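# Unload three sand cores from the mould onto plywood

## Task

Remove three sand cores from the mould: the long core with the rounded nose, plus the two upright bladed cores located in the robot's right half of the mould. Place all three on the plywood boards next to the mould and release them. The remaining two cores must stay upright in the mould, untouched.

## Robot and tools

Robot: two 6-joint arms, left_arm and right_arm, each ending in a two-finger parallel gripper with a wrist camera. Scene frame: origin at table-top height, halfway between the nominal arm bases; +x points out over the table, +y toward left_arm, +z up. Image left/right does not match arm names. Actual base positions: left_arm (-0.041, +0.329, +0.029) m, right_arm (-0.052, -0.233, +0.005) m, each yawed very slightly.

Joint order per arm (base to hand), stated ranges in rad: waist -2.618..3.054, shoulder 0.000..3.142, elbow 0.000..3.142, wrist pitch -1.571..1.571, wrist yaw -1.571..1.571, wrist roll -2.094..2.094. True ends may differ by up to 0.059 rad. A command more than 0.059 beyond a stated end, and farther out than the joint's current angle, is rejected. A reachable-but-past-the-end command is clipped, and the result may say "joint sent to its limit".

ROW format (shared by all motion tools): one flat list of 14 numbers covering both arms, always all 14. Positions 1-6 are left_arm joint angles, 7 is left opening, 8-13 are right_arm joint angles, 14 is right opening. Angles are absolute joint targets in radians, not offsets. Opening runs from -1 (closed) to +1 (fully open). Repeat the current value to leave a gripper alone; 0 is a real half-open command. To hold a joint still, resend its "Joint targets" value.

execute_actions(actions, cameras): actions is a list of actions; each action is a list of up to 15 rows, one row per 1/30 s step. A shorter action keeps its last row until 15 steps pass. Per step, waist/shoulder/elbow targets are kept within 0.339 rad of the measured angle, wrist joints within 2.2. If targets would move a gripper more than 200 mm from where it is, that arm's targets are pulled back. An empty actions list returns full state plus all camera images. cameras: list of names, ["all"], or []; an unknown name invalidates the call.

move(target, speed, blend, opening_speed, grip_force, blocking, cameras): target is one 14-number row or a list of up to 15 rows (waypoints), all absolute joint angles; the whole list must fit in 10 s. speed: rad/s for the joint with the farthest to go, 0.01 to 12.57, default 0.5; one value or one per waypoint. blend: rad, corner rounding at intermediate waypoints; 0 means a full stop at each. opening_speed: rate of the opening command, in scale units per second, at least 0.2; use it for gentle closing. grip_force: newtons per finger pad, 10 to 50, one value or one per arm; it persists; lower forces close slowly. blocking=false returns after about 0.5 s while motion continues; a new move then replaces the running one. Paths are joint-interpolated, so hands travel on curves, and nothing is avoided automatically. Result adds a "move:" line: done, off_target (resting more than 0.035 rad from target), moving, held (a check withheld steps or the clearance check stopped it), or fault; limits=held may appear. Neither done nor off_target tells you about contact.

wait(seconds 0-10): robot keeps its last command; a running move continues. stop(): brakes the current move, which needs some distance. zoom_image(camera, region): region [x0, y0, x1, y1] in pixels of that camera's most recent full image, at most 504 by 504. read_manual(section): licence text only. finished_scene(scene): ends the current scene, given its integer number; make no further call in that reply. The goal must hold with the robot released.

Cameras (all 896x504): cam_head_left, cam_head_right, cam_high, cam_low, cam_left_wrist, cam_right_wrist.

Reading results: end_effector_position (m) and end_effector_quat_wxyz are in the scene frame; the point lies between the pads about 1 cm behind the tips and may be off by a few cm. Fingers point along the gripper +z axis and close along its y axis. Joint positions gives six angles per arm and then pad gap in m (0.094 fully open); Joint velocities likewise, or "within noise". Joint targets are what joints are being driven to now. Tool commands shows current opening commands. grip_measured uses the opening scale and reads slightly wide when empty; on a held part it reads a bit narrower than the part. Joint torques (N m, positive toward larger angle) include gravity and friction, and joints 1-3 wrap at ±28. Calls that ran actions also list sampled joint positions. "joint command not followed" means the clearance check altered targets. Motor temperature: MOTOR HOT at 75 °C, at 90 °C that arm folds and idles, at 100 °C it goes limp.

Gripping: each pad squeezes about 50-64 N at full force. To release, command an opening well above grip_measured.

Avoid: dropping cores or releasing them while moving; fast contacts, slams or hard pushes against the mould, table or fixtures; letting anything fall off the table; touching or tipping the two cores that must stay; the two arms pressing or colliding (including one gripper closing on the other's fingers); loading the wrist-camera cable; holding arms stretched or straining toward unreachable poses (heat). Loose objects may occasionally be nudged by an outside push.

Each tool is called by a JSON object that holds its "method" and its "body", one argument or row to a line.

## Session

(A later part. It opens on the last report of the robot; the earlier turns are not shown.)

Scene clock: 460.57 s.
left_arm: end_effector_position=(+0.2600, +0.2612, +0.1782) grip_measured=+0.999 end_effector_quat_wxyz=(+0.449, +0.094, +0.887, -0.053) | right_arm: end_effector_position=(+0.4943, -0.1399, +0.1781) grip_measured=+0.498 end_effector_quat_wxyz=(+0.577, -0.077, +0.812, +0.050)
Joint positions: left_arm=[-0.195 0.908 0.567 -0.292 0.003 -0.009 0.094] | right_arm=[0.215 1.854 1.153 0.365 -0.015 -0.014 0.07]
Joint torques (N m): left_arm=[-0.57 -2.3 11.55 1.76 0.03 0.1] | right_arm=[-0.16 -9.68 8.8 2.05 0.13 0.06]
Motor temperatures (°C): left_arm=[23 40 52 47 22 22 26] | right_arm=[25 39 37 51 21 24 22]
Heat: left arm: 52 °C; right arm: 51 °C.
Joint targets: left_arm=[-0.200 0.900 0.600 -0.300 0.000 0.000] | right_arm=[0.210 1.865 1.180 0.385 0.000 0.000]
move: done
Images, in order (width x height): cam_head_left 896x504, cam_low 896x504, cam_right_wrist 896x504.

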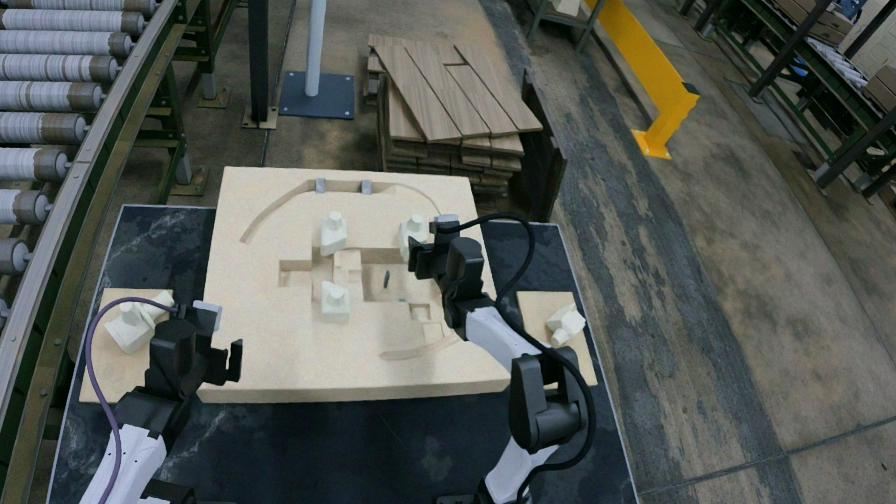

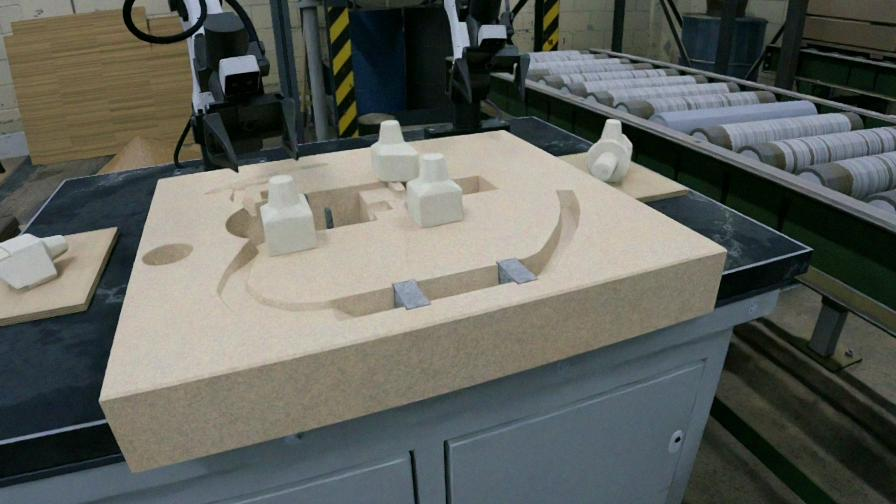

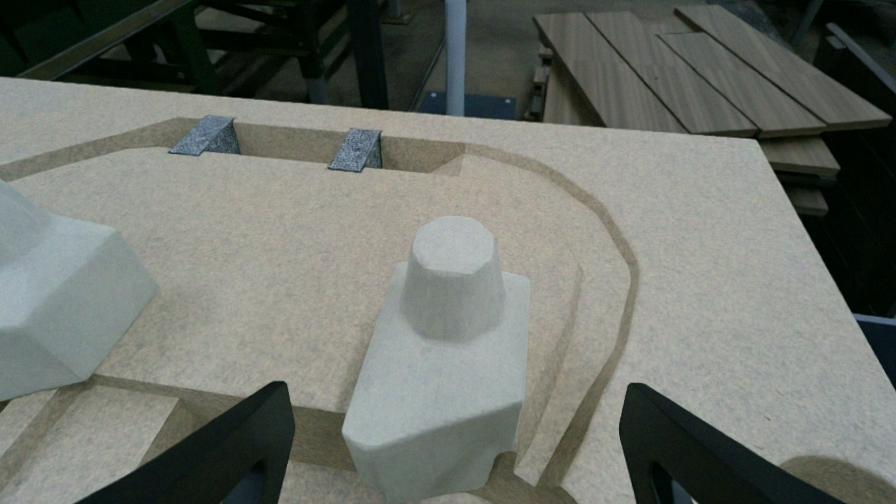

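{"method": "move", "body": {
  "target": [
    [-0.2,0.9,0.6,-0.3,0,0,1,0.213,2.195,1.575,0.34,0,0,0.5],
    [-0.2,0.9,0.6,-0.3,0,0,1,0.213,2.195,1.575,0.34,0,0,-0.45]
  ],
  "cameras": ["cam_right_wrist","cam_low"],
  "speed": 0.3,
  "opening_speed": 0.8
}}

Scene clock: 469.30 s.
left_arm: end_effector_position=(+0.2600, +0.2612, +0.1782) grip_measured=+0.999 end_effector_quat_wxyz=(+0.449, +0.094, +0.887, -0.053) | right_arm: end_effector_position=(+0.5810, -0.1257, +0.1706) grip_measured=-0.439 end_effector_quat_wxyz=(+0.599, -0.074, +0.796, +0.051)
Joint positions: left_arm=[-0.195 0.908 0.567 -0.292 0.003 -0.009 0.094] | right_arm=[0.215 2.176 1.545 0.349 -0.012 -0.011 0.026]
Joint velocities: left_arm=[within noise] | right_arm=[-0.012 -0.007 -0.007 0.007 0.007 -0.081 -0.004]
Joint torques (N m): left_arm=[-0.58 -2.47 11.6 1.79 0.07 0.1] | right_arm=[0.06 -12.18 9.03 1.86 0.11 0.02]
Heat: left arm: 53 °C; right arm: 51 °C.
Joint targets: left_arm=[-0.200 0.900 0.600 -0.300 0.000 0.000] | right_arm=[0.213 2.195 1.575 0.340 0.000 0.000]
move: done
Images, in order (width x height): cam_low 896x504, cam_right_wrist 896x504.

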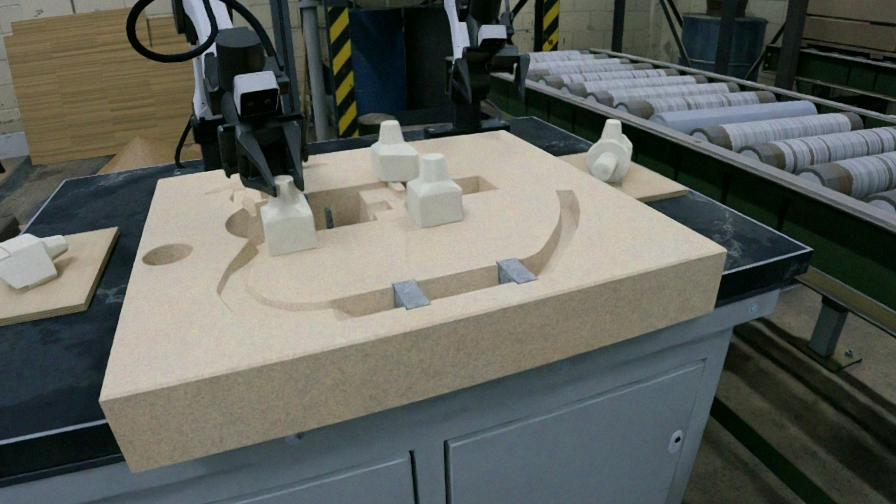

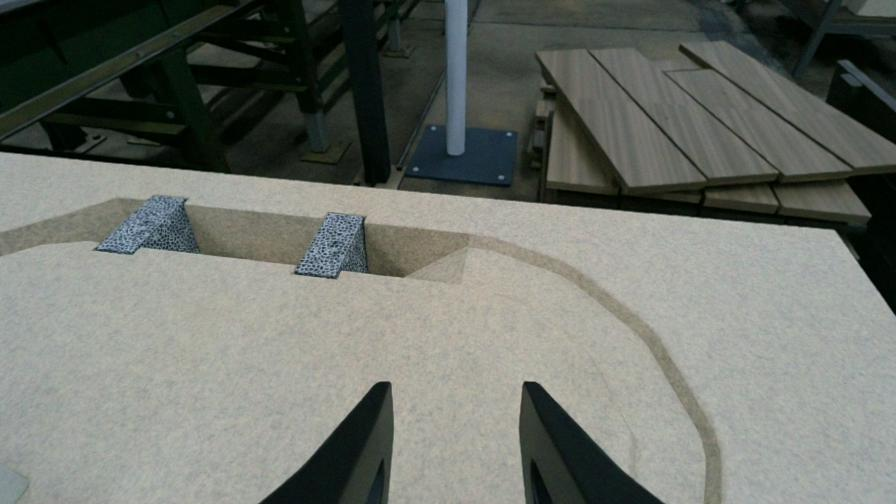

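{"method": "move", "body": {
  "target": [
    [-0.2,0.9,0.6,-0.3,0,0,1,0.213,2.195,1.575,0.34,0,0,0.4],
    [-0.2,0.9,0.6,-0.3,0,0,1,0.21,2.222,1.57,0.34,0,0,0.4]
  ],
  "cameras": ["cam_right_wrist","cam_low"],
  "speed": 0.2,
  "opening_speed": 0.8
}}

{"method": "zoom_image", "body": {
  "camera": "cam_low",
  "region": [200, 50, 360, 260]
}}

Scene clock: 477.27 s.
left_arm: end_effector_position=(+0.2600, +0.2612, +0.1782) grip_measured=+0.999 end_effector_quat_wxyz=(+0.449, +0.094, +0.887, -0.053) | right_arm: end_effector_position=(+0.5819, -0.1255, +0.1529) grip_measured=+0.398 end_effector_quat_wxyz=(+0.586, -0.075, +0.805, +0.050)
Joint positions: left_arm=[-0.195 0.908 0.567 -0.292 0.003 -0.009 0.094] | right_arm=[0.215 2.203 1.545 0.346 -0.012 -0.011 0.066]
Joint torques (N m): left_arm=[-0.53 -2.26 11.45 1.77 0.06 0.09] | right_arm=[-0.1 -12.45 8.7 1.81 0.14 0.04]
Heat: left arm: 53 °C; right arm: 50 °C.
Joint targets: left_arm=[-0.200 0.900 0.600 -0.300 0.000 0.000] | right_arm=[0.210 2.222 1.570 0.340 0.000 0.000]
move: done
Images, in order (width x height): cam_low 896x504, cam_right_wrist 896x504.

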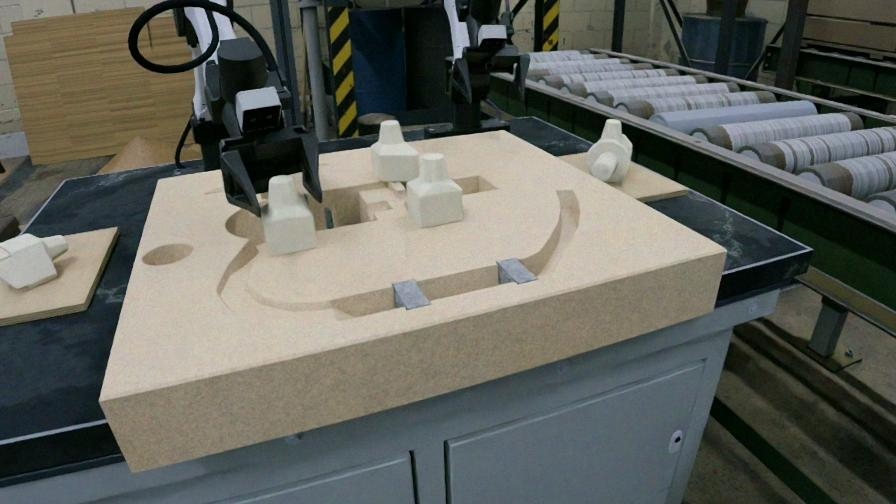

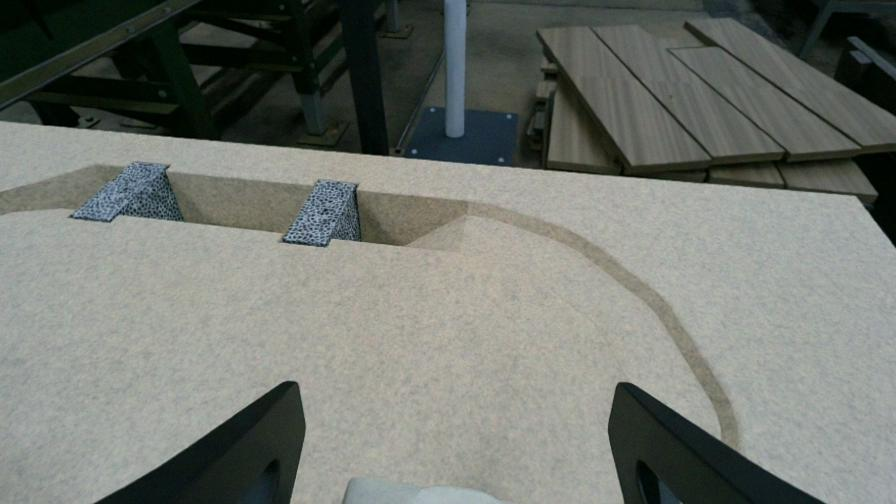

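Scaled by 2.400 from the camera's 896x504 image, which has a finer 1280x720 frame.

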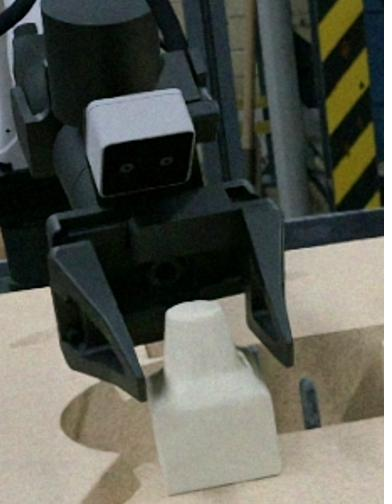

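{"method": "move", "body": {
  "target": [
    [-0.2,0.9,0.6,-0.3,0,0,1,0.212,2.184,1.494,0.365,0,0,0.4],
    [-0.2,0.9,0.6,-0.3,0,0,1,0.212,2.184,1.494,0.365,0,0,-0.45]
  ],
  "cameras": ["cam_right_wrist","cam_low"],
  "speed": 0.2,
  "opening_speed": 0.8
}}

{"method": "zoom_image", "body": {
  "camera": "cam_low",
  "region": [200, 50, 360, 260]
}}

Scene clock: 486.70 s.
left_arm: end_effector_position=(+0.2600, +0.2612, +0.1782) grip_measured=+0.999 end_effector_quat_wxyz=(+0.449, +0.094, +0.887, -0.053) | right_arm: end_effector_position=(+0.5740, -0.1282, +0.1331) grip_measured=+0.180 end_effector_quat_wxyz=(+0.571, -0.051, +0.819, +0.040)
Joint positions: left_arm=[-0.195 0.908 0.567 -0.292 0.003 -0.009 0.094] | right_arm=[0.228 2.203 1.5 0.35 0.043 0.024 0.055]
Joint torques (N m): left_arm=[-0.53 -2.36 11.51 1.77 0.06 0.12] | right_arm=[-1.13 -15.98 6.28 2.05 -0.44 -0.34]
Motor temperatures (°C): left_arm=[23 37 54 46 22 22 25] | right_arm=[25 44 43 50 21 24 22]
Heat: left arm: 54 °C; right arm: 50 °C.
Joint targets: left_arm=[-0.200 0.900 0.600 -0.300 0.000 0.000] | right_arm=[0.212 2.184 1.494 0.365 0.000 0.000]
move: off_target (right_arm); right_arm: the wrist yaw is farthest, 0.043 rad from its target
Images, in order (width x height): cam_low 896x504, cam_right_wrist 896x504.

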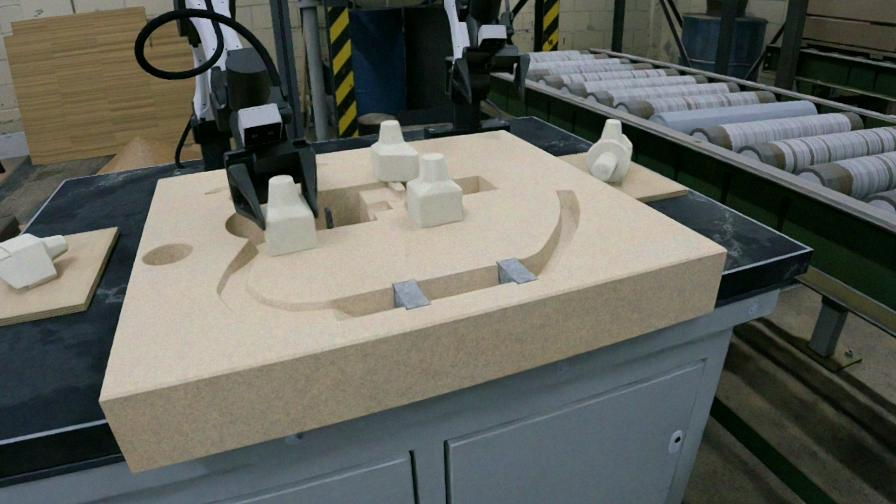

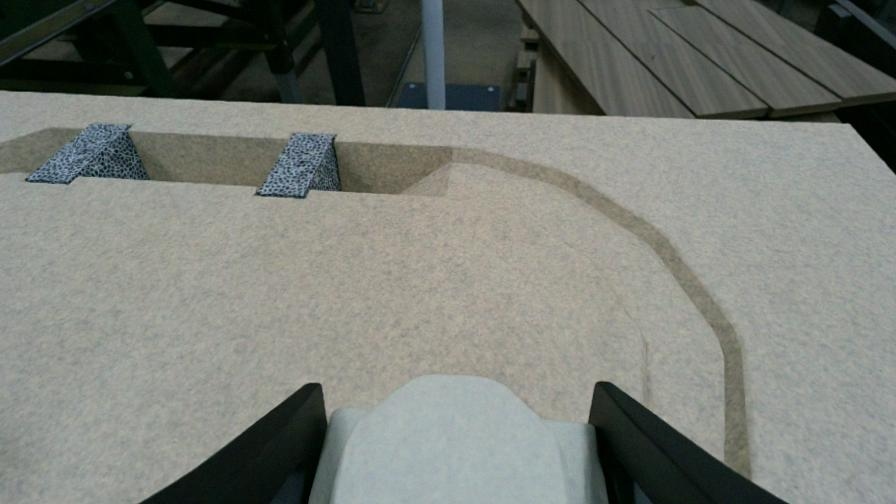

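Scaled by 2.400 from the camera's 896x504 image, which has a finer 1280x720 frame.

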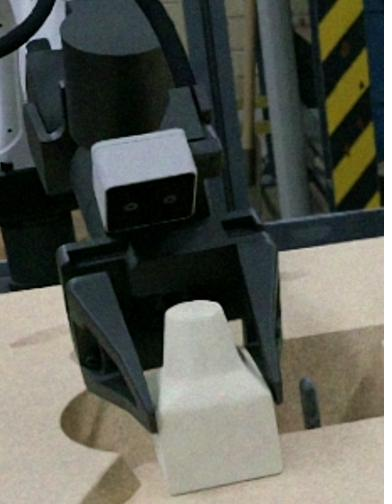

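{"method": "move", "body": {
  "target": [
    [-0.2,0.9,0.6,-0.3,0,0,1,0.215,2.175,1.505,0.365,0,0,0.5]
  ],
  "cameras": ["cam_right_wrist","cam_low"],
  "speed": 0.2,
  "opening_speed": 0.8
}}

{"method": "zoom_image", "body": {
  "camera": "cam_low",
  "region": [200, 50, 360, 260]
}}

Scene clock: 496.37 s.
left_arm: end_effector_position=(+0.2600, +0.2612, +0.1782) grip_measured=+0.999 end_effector_quat_wxyz=(+0.449, +0.094, +0.887, -0.053) | right_arm: end_effector_position=(+0.5742, -0.1284, +0.1330) grip_measured=+0.498 end_effector_quat_wxyz=(+0.570, -0.062, +0.818, +0.048)
Joint positions: left_arm=[-0.195 0.908 0.567 -0.292 0.003 -0.009 0.094] | right_arm=[0.218 2.203 1.5 0.35 0.01 0.012 0.07]
Joint torques (N m): left_arm=[-0.55 -2.33 11.49 1.78 0.05 0.09] | right_arm=[0.06 -17.11 7.02 2.02 -0.11 -0.2]
Heat: left arm: 54 °C; right arm: 50 °C.
Joint targets: left_arm=[-0.200 0.900 0.600 -0.300 0.000 0.000] | right_arm=[0.215 2.175 1.505 0.365 0.000 0.000]
move: done
Images, in order (width x height): cam_low 896x504, cam_right_wrist 896x504.

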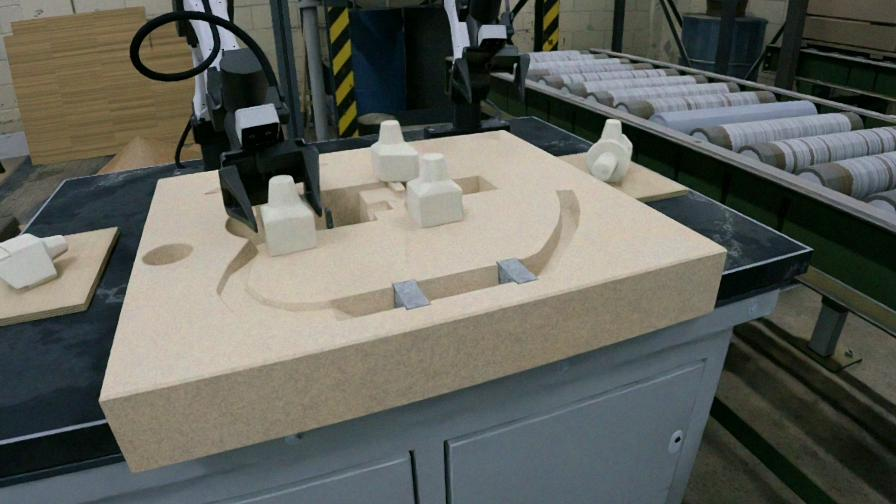

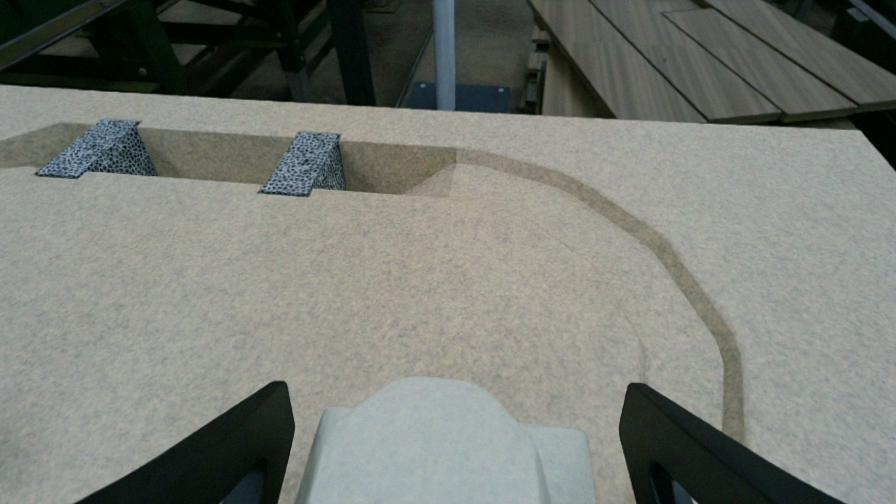

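Scaled by 2.400 from the camera's 896x504 image, which has a finer 1280x720 frame.

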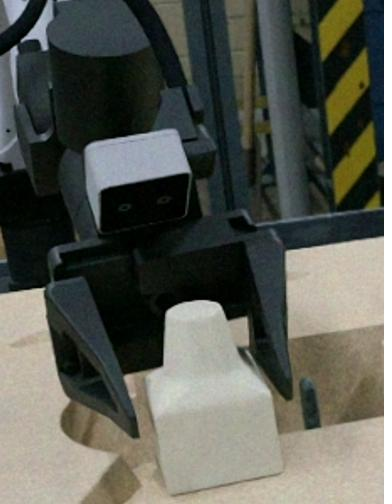

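{"method": "move", "body": {
  "target": [
    [-0.2,0.9,0.6,-0.3,0,0,1,0.213,2.14,1.54,0.365,0,0,0.5]
  ],
  "cameras": ["cam_right_wrist"],
  "speed": 0.2
}}

Scene clock: 501.07 s.
left_arm: end_effector_position=(+0.2600, +0.2612, +0.1782) grip_measured=+0.999 end_effector_quat_wxyz=(+0.449, +0.094, +0.887, -0.053) | right_arm: end_effector_position=(+0.5766, -0.1279, +0.1552) grip_measured=+0.498 end_effector_quat_wxyz=(+0.587, -0.061, +0.806, +0.049)
Joint positions: left_arm=[-0.195 0.908 0.567 -0.292 0.003 -0.009 0.094] | right_arm=[0.218 2.18 1.516 0.352 0.009 0.012 0.07]
Joint torques (N m): left_arm=[-0.57 -2.39 11.59 1.76 0.08 0.11] | right_arm=[-0.03 -18.02 8.65 2.01 -0.14 -0.21]
Motor temperatures (°C): left_arm=[23 36 55 46 22 22 25] | right_arm=[25 50 43 50 21 24 23]
Heat: left arm: 55 °C; right arm: 50 °C.
Joint targets: left_arm=[-0.200 0.900 0.600 -0.300 0.000 0.000] | right_arm=[0.213 2.140 1.540 0.365 0.000 0.000]
move: off_target (right_arm); right_arm: the shoulder is farthest, 0.040 rad from its target
Images, in order (width x height): cam_right_wrist 896x504.

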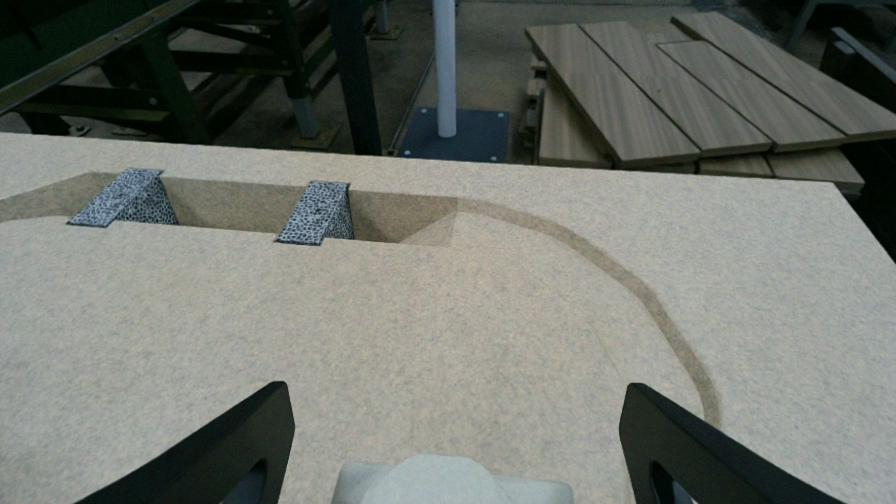

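{"method": "move", "body": {
  "target": [
    [-0.2,0.9,0.6,-0.3,0,0,1,0.213,2.155,1.535,0.345,0,0,0.5],
    [-0.2,0.9,0.6,-0.3,0,0,1,0.213,2.155,1.535,0.345,0,0,-0.45]
  ],
  "cameras": ["cam_right_wrist","cam_low"],
  "speed": 0.2,
  "opening_speed": 0.8
}}

{"method": "zoom_image", "body": {
  "camera": "cam_low",
  "region": [200, 50, 360, 260]
}}

Scene clock: 507.30 s.
left_arm: end_effector_position=(+0.2600, +0.2612, +0.1782) grip_measured=+0.999 end_effector_quat_wxyz=(+0.449, +0.094, +0.887, -0.053) | right_arm: end_effector_position=(+0.5765, -0.1272, +0.1551) grip_measured=-0.315 end_effector_quat_wxyz=(+0.586, -0.062, +0.806, +0.051)
Joint positions: left_arm=[-0.195 0.908 0.567 -0.292 0.003 -0.009 0.094] | right_arm=[0.218 2.18 1.516 0.351 0.005 0.011 0.032]
Joint torques (N m): left_arm=[-0.53 -2.35 11.58 1.79 0.06 0.1] | right_arm=[-0.16 -16.59 8.35 1.88 -0.04 -0.21]
Motor temperatures (°C): left_arm=[23 36 55 46 22 22 25] | right_arm=[25 53 43 51 21 24 23]
Heat: left arm: 55 °C; right arm: 53 °C.
Joint targets: left_arm=[-0.200 0.900 0.600 -0.300 0.000 0.000] | right_arm=[0.213 2.155 1.535 0.345 0.000 0.000]
move: done
Images, in order (width x height): cam_low 896x504, cam_right_wrist 896x504.

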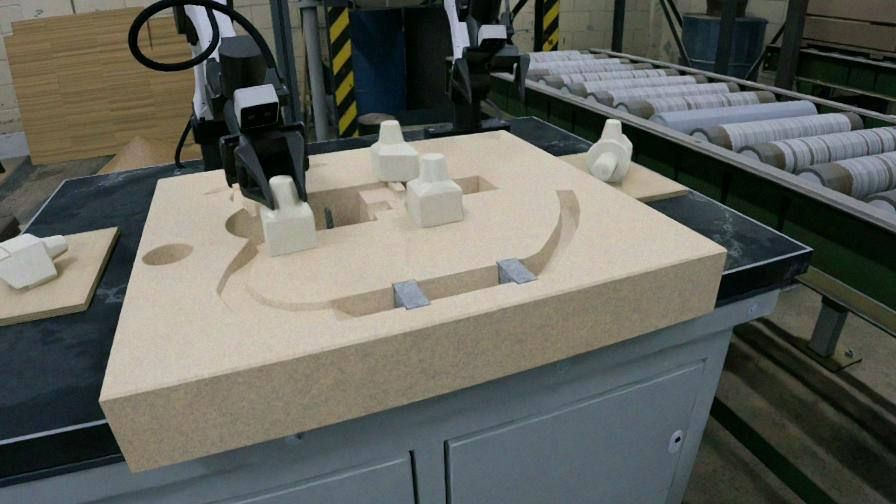

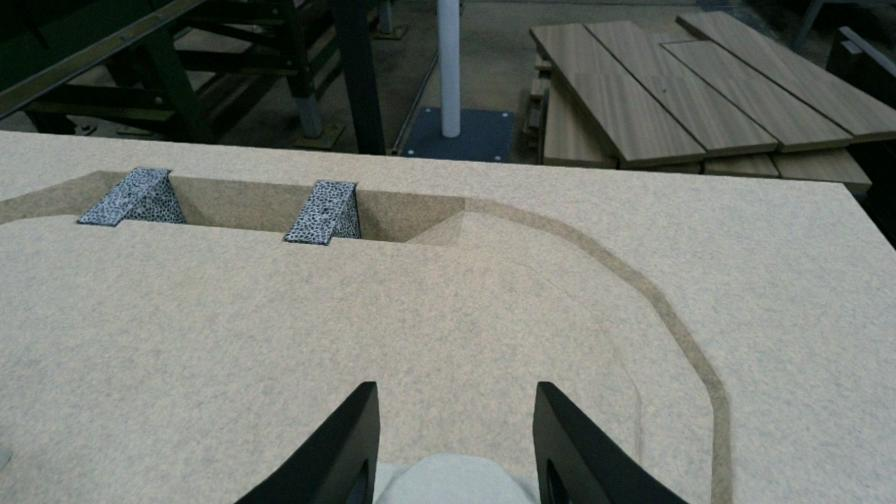

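Scaled by 2.400 from the camera's 896x504 image, which has a finer 1280x720 frame.

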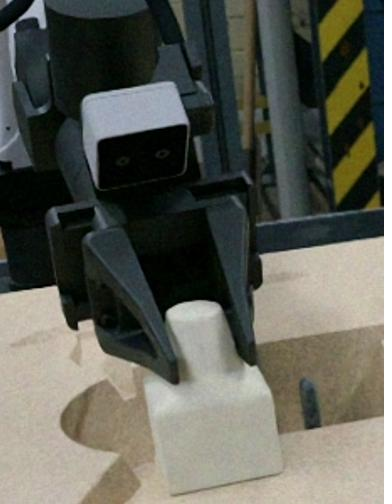

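{"method": "move", "body": {
  "target": [-0.2,0.9,0.6,-0.3,0,0,1,0.213,2.01,1.785,0.21,0,0,-0.45],
  "cameras": ["cam_right_wrist","cam_low","cam_head_left"],
  "speed": 0.15
}}

{"method": "zoom_image", "body": {
  "camera": "cam_low",
  "region": [200, 50, 360, 260]
}}

Scene clock: 514.50 s.
left_arm: end_effector_position=(+0.2600, +0.2612, +0.1782) grip_measured=+0.999 end_effector_quat_wxyz=(+0.449, +0.094, +0.887, -0.053) | right_arm: end_effector_position=(+0.5819, -0.1265, +0.2698) grip_measured=-0.318 end_effector_quat_wxyz=(+0.627, -0.061, +0.775, +0.054)
Joint positions: left_arm=[-0.195 0.908 0.567 -0.292 0.003 -0.009 0.094] | right_arm=[0.218 2.082 1.733 0.138 0.005 0.009 0.032]
Joint torques (N m): left_arm=[-0.54 -2.41 11.52 1.77 0.05 0.11] | right_arm=[-0.2 -20.86 11.06 2.59 -0.07 -0.15]
Motor temperatures (°C): left_arm=[23 35 55 46 22 22 25] | right_arm=[25 55 43 51 21 24 23]
Heat: left arm: 55 °C; right arm: 55 °C.
Joint targets: left_arm=[-0.200 0.900 0.600 -0.300 0.000 0.000] | right_arm=[0.213 2.010 1.785 0.210 0.000 0.000]
move: off_target (right_arm); right_arm: the shoulder is farthest, 0.072 rad from its target
Images, in order (width x height): cam_head_left 896x504, cam_low 896x504, cam_right_wrist 896x504.

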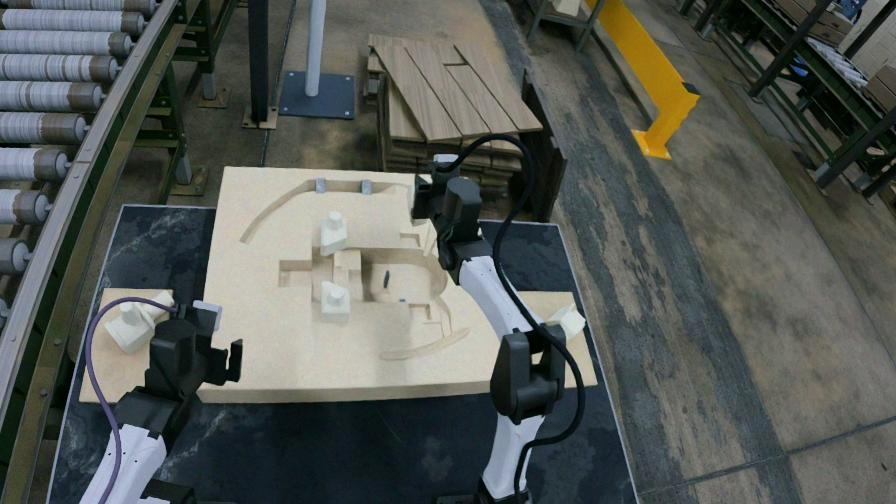

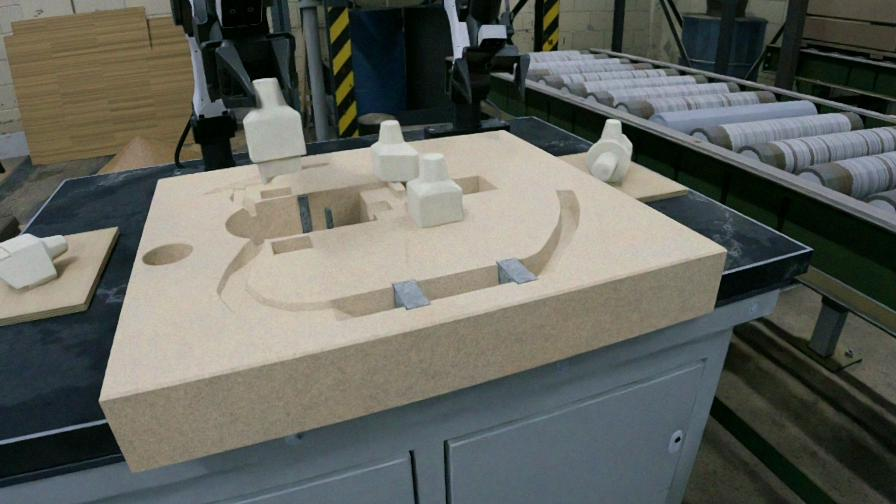

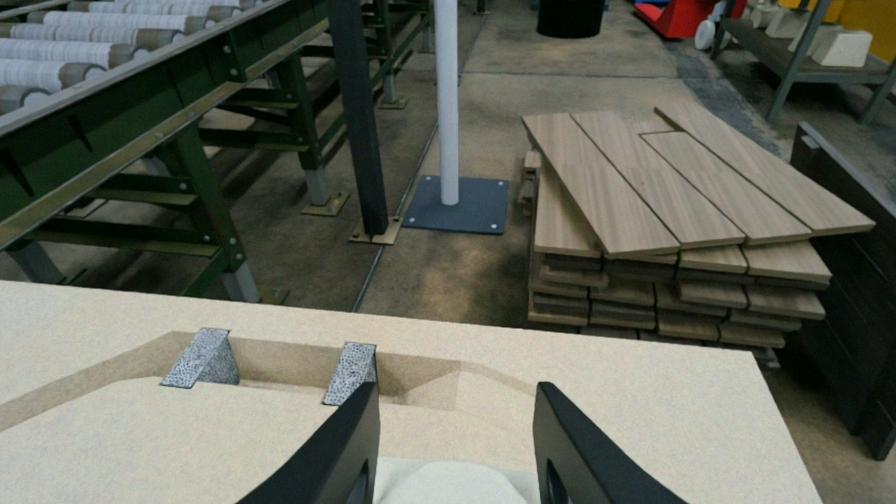

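Scaled by 2.400 from the camera's 896x504 image, which has a finer 1280x720 frame.

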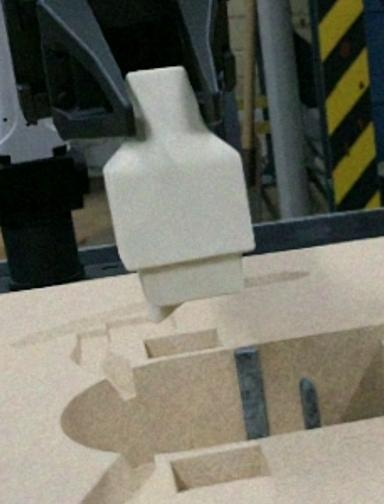

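{"method": "move", "body": {
  "target": [
    [-0.2,0.9,0.6,-0.3,0,0,1,0.0,1.6,1.15,0.22,-0.05,-0.1,-0.45],
    [-0.2,0.9,0.6,-0.3,0,0,1,-0.654,1.385,0.765,0.42,-0.41,-1.8,-0.45]
  ],
  "cameras": ["cam_high","cam_low","cam_head_right","cam_right_wrist"],
  "speed": 0.5,
  "blend": [0.15,0]
}}

{"method": "zoom_image", "body": {
  "camera": "cam_head_right",
  "region": [480, 250, 680, 420]
}}

Scene clock: 535.17 s.
left_arm: end_effector_position=(+0.2600, +0.2612, +0.1782) grip_measured=+0.999 end_effector_quat_wxyz=(+0.449, +0.094, +0.887, -0.053) | right_arm: end_effector_position=(+0.3218, -0.4618, +0.1933) grip_measured=-0.318 end_effector_quat_wxyz=(+0.334, -0.507, +0.634, -0.479)
Joint positions: left_arm=[-0.195 0.908 0.567 -0.292 0.003 -0.009 0.094] | right_arm=[-0.651 1.431 0.757 0.323 -0.391 -1.776 0.032]
Joint torques (N m): left_arm=[-0.51 -2.33 11.54 1.77 0.06 0.11] | right_arm=[-0.03 -10.95 7.25 2.72 -0.34 -0.26]
Motor temperatures (°C): left_arm=[23 35 56 45 22 22 25] | right_arm=[25 57 44 58 21 24 24]
Heat: left arm: 56 °C; right arm: 58 °C.
Joint targets: left_arm=[-0.200 0.900 0.600 -0.300 0.000 0.000] | right_arm=[-0.654 1.385 0.765 0.420 -0.410 -1.800]
move: off_target (right_arm); right_arm: the wrist pitch is farthest, 0.097 rad from its target
Images, in order (width x height): cam_head_right 896x504, cam_high 896x504, cam_low 896x504, cam_right_wrist 896x504.

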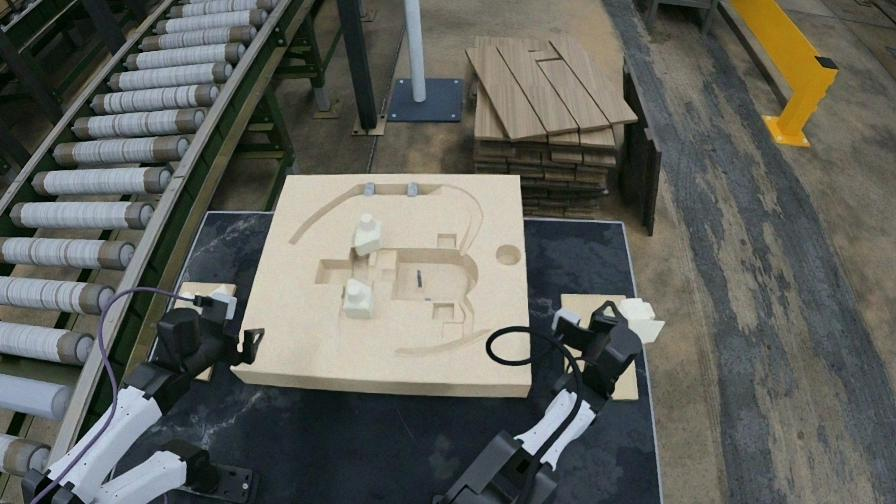

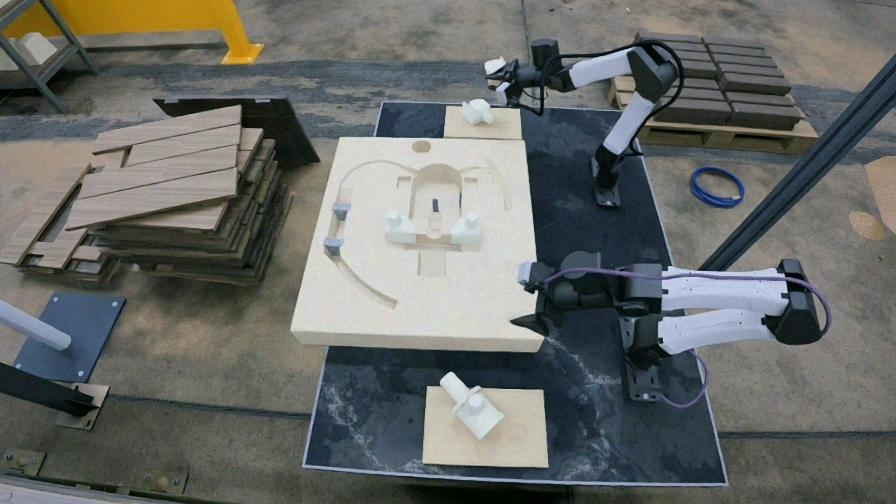

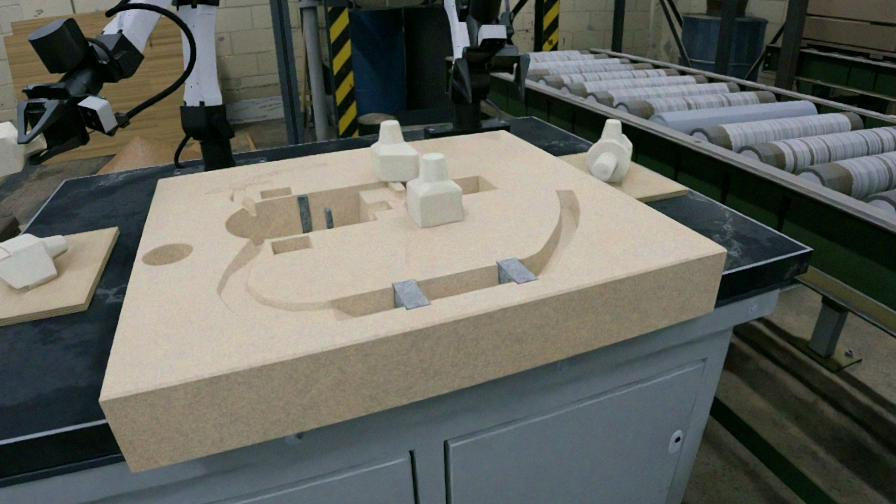

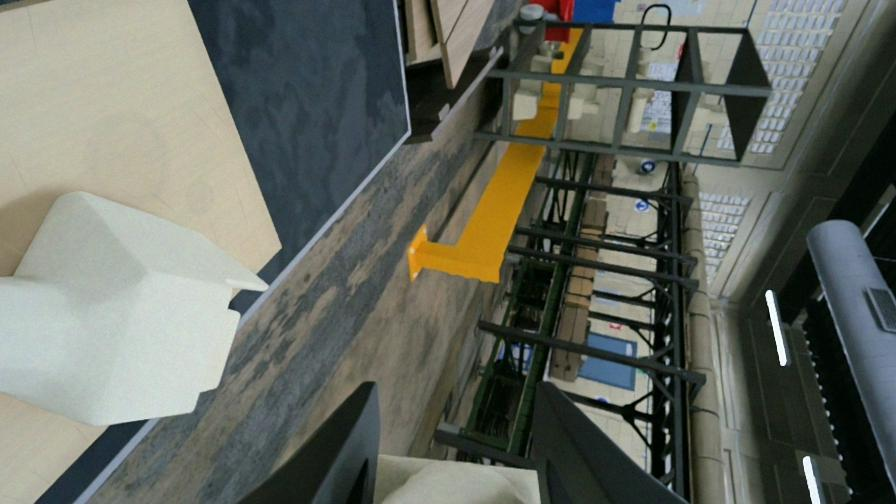

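Scaled by 2.520 from the camera's 896x504 image, which has a finer 1280x720 frame.

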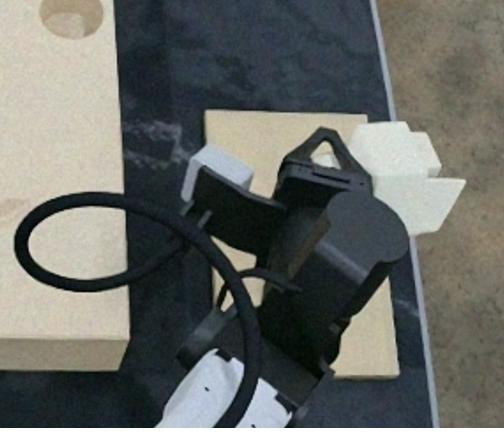

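{"method": "move", "body": {
  "target": [-0.2,0.9,0.6,-0.3,0,0,1,-0.664,1.765,0.49,1.055,-0.41,-1.82,-0.45],
  "cameras": ["cam_high","cam_low","cam_head_right","cam_right_wrist"],
  "speed": 0.35
}}

{"method": "zoom_image", "body": {
  "camera": "cam_low",
  "region": [0, 130, 160, 330]
}}

{"method": "zoom_image", "body": {
  "camera": "cam_head_right",
  "region": [480, 250, 680, 420]
}}

Scene clock: 545.77 s.
left_arm: end_effector_position=(+0.2600, +0.2612, +0.1782) grip_measured=+0.999 end_effector_quat_wxyz=(+0.449, +0.094, +0.887, -0.053) | right_arm: end_effector_position=(+0.3149, -0.4575, +0.0957) grip_measured=-0.318 end_effector_quat_wxyz=(+0.333, -0.511, +0.607, -0.510)
Joint positions: left_arm=[-0.195 0.908 0.567 -0.292 0.003 -0.009 0.094] | right_arm=[-0.657 1.76 0.488 0.988 -0.398 -1.805 0.032]
Joint torques (N m): left_arm=[-0.59 -2.39 11.52 1.76 0.06 0.11] | right_arm=[-0.38 -6.93 4.94 2.44 -0.22 -0.16]
Motor temperatures (°C): left_arm=[23 34 56 45 22 22 25] | right_arm=[25 54 43 57 21 24 24]
Heat: left arm: 56 °C; right arm: 57 °C.
Joint targets: left_arm=[-0.200 0.900 0.600 -0.300 0.000 0.000] | right_arm=[-0.664 1.765 0.490 1.055 -0.410 -1.820]
move: off_target (right_arm); right_arm: the wrist pitch is farthest, 0.067 rad from its target
Images, in order (width x height): cam_head_right 896x504, cam_high 896x504, cam_low 896x504, cam_right_wrist 896x504.

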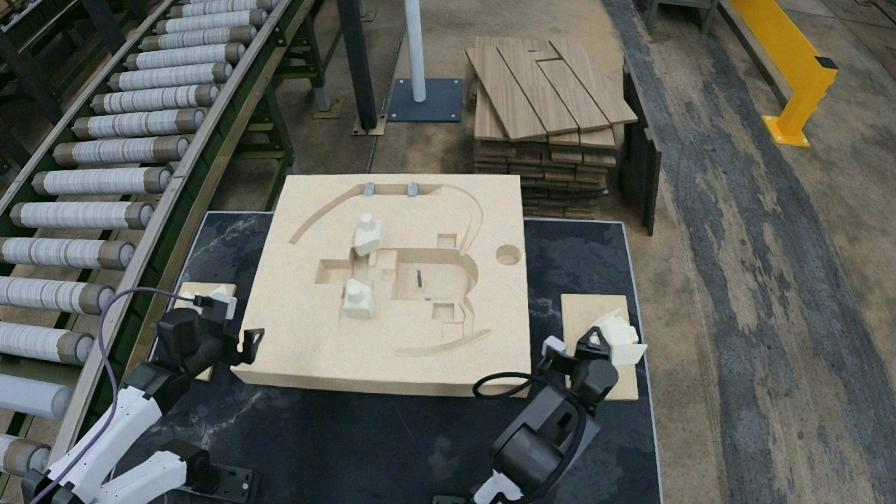

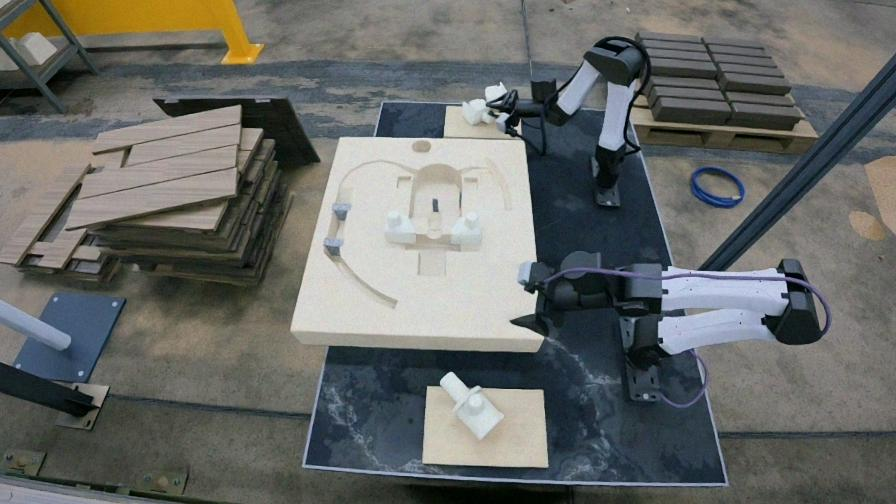

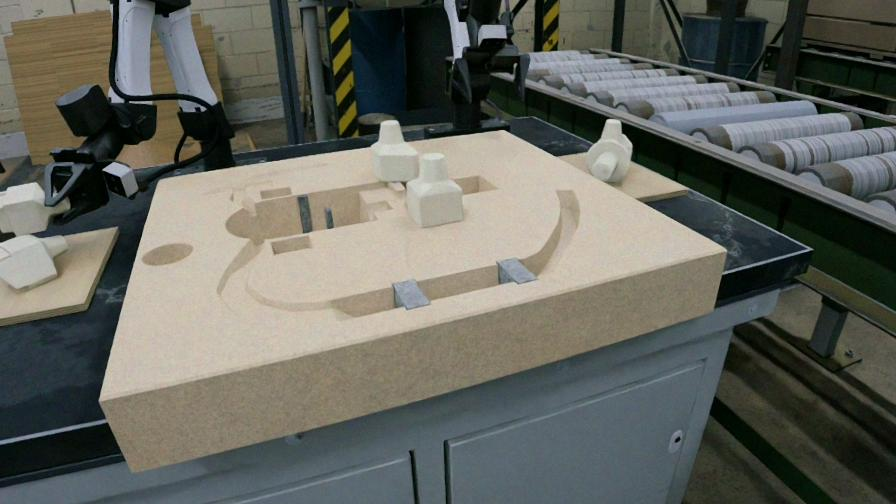

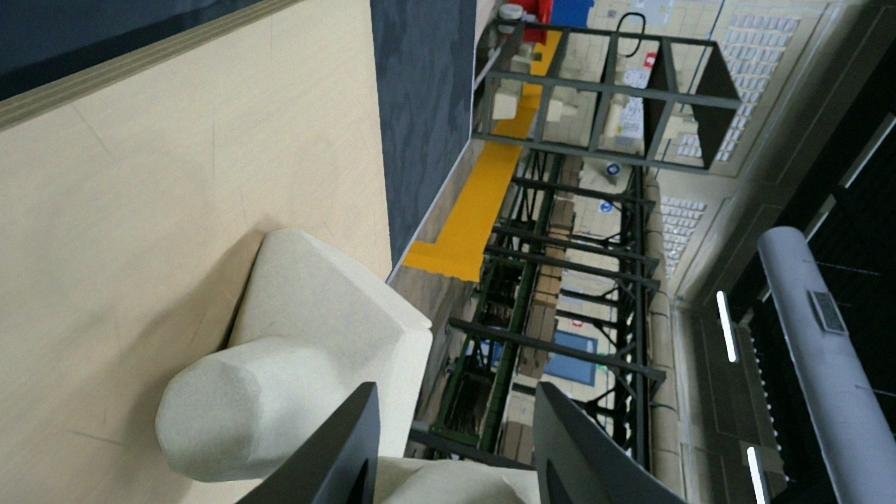

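Scaled by 2.520 from the camera's 896x504 image, which has a finer 1280x720 frame.

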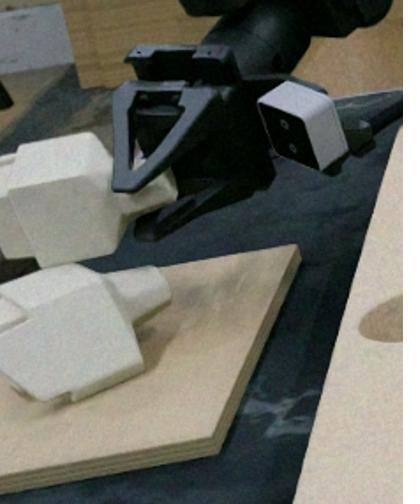

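Scaled by 2.520 from the camera's 896x504 image, which has a finer 1280x720 frame.

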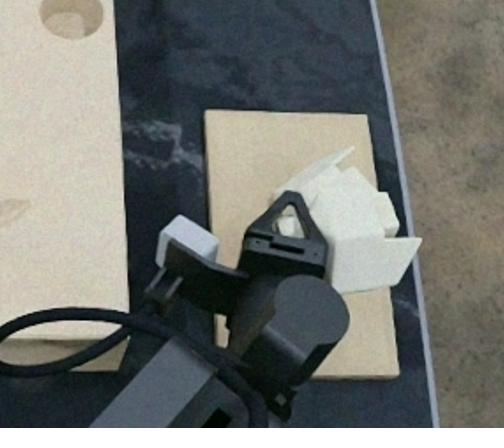

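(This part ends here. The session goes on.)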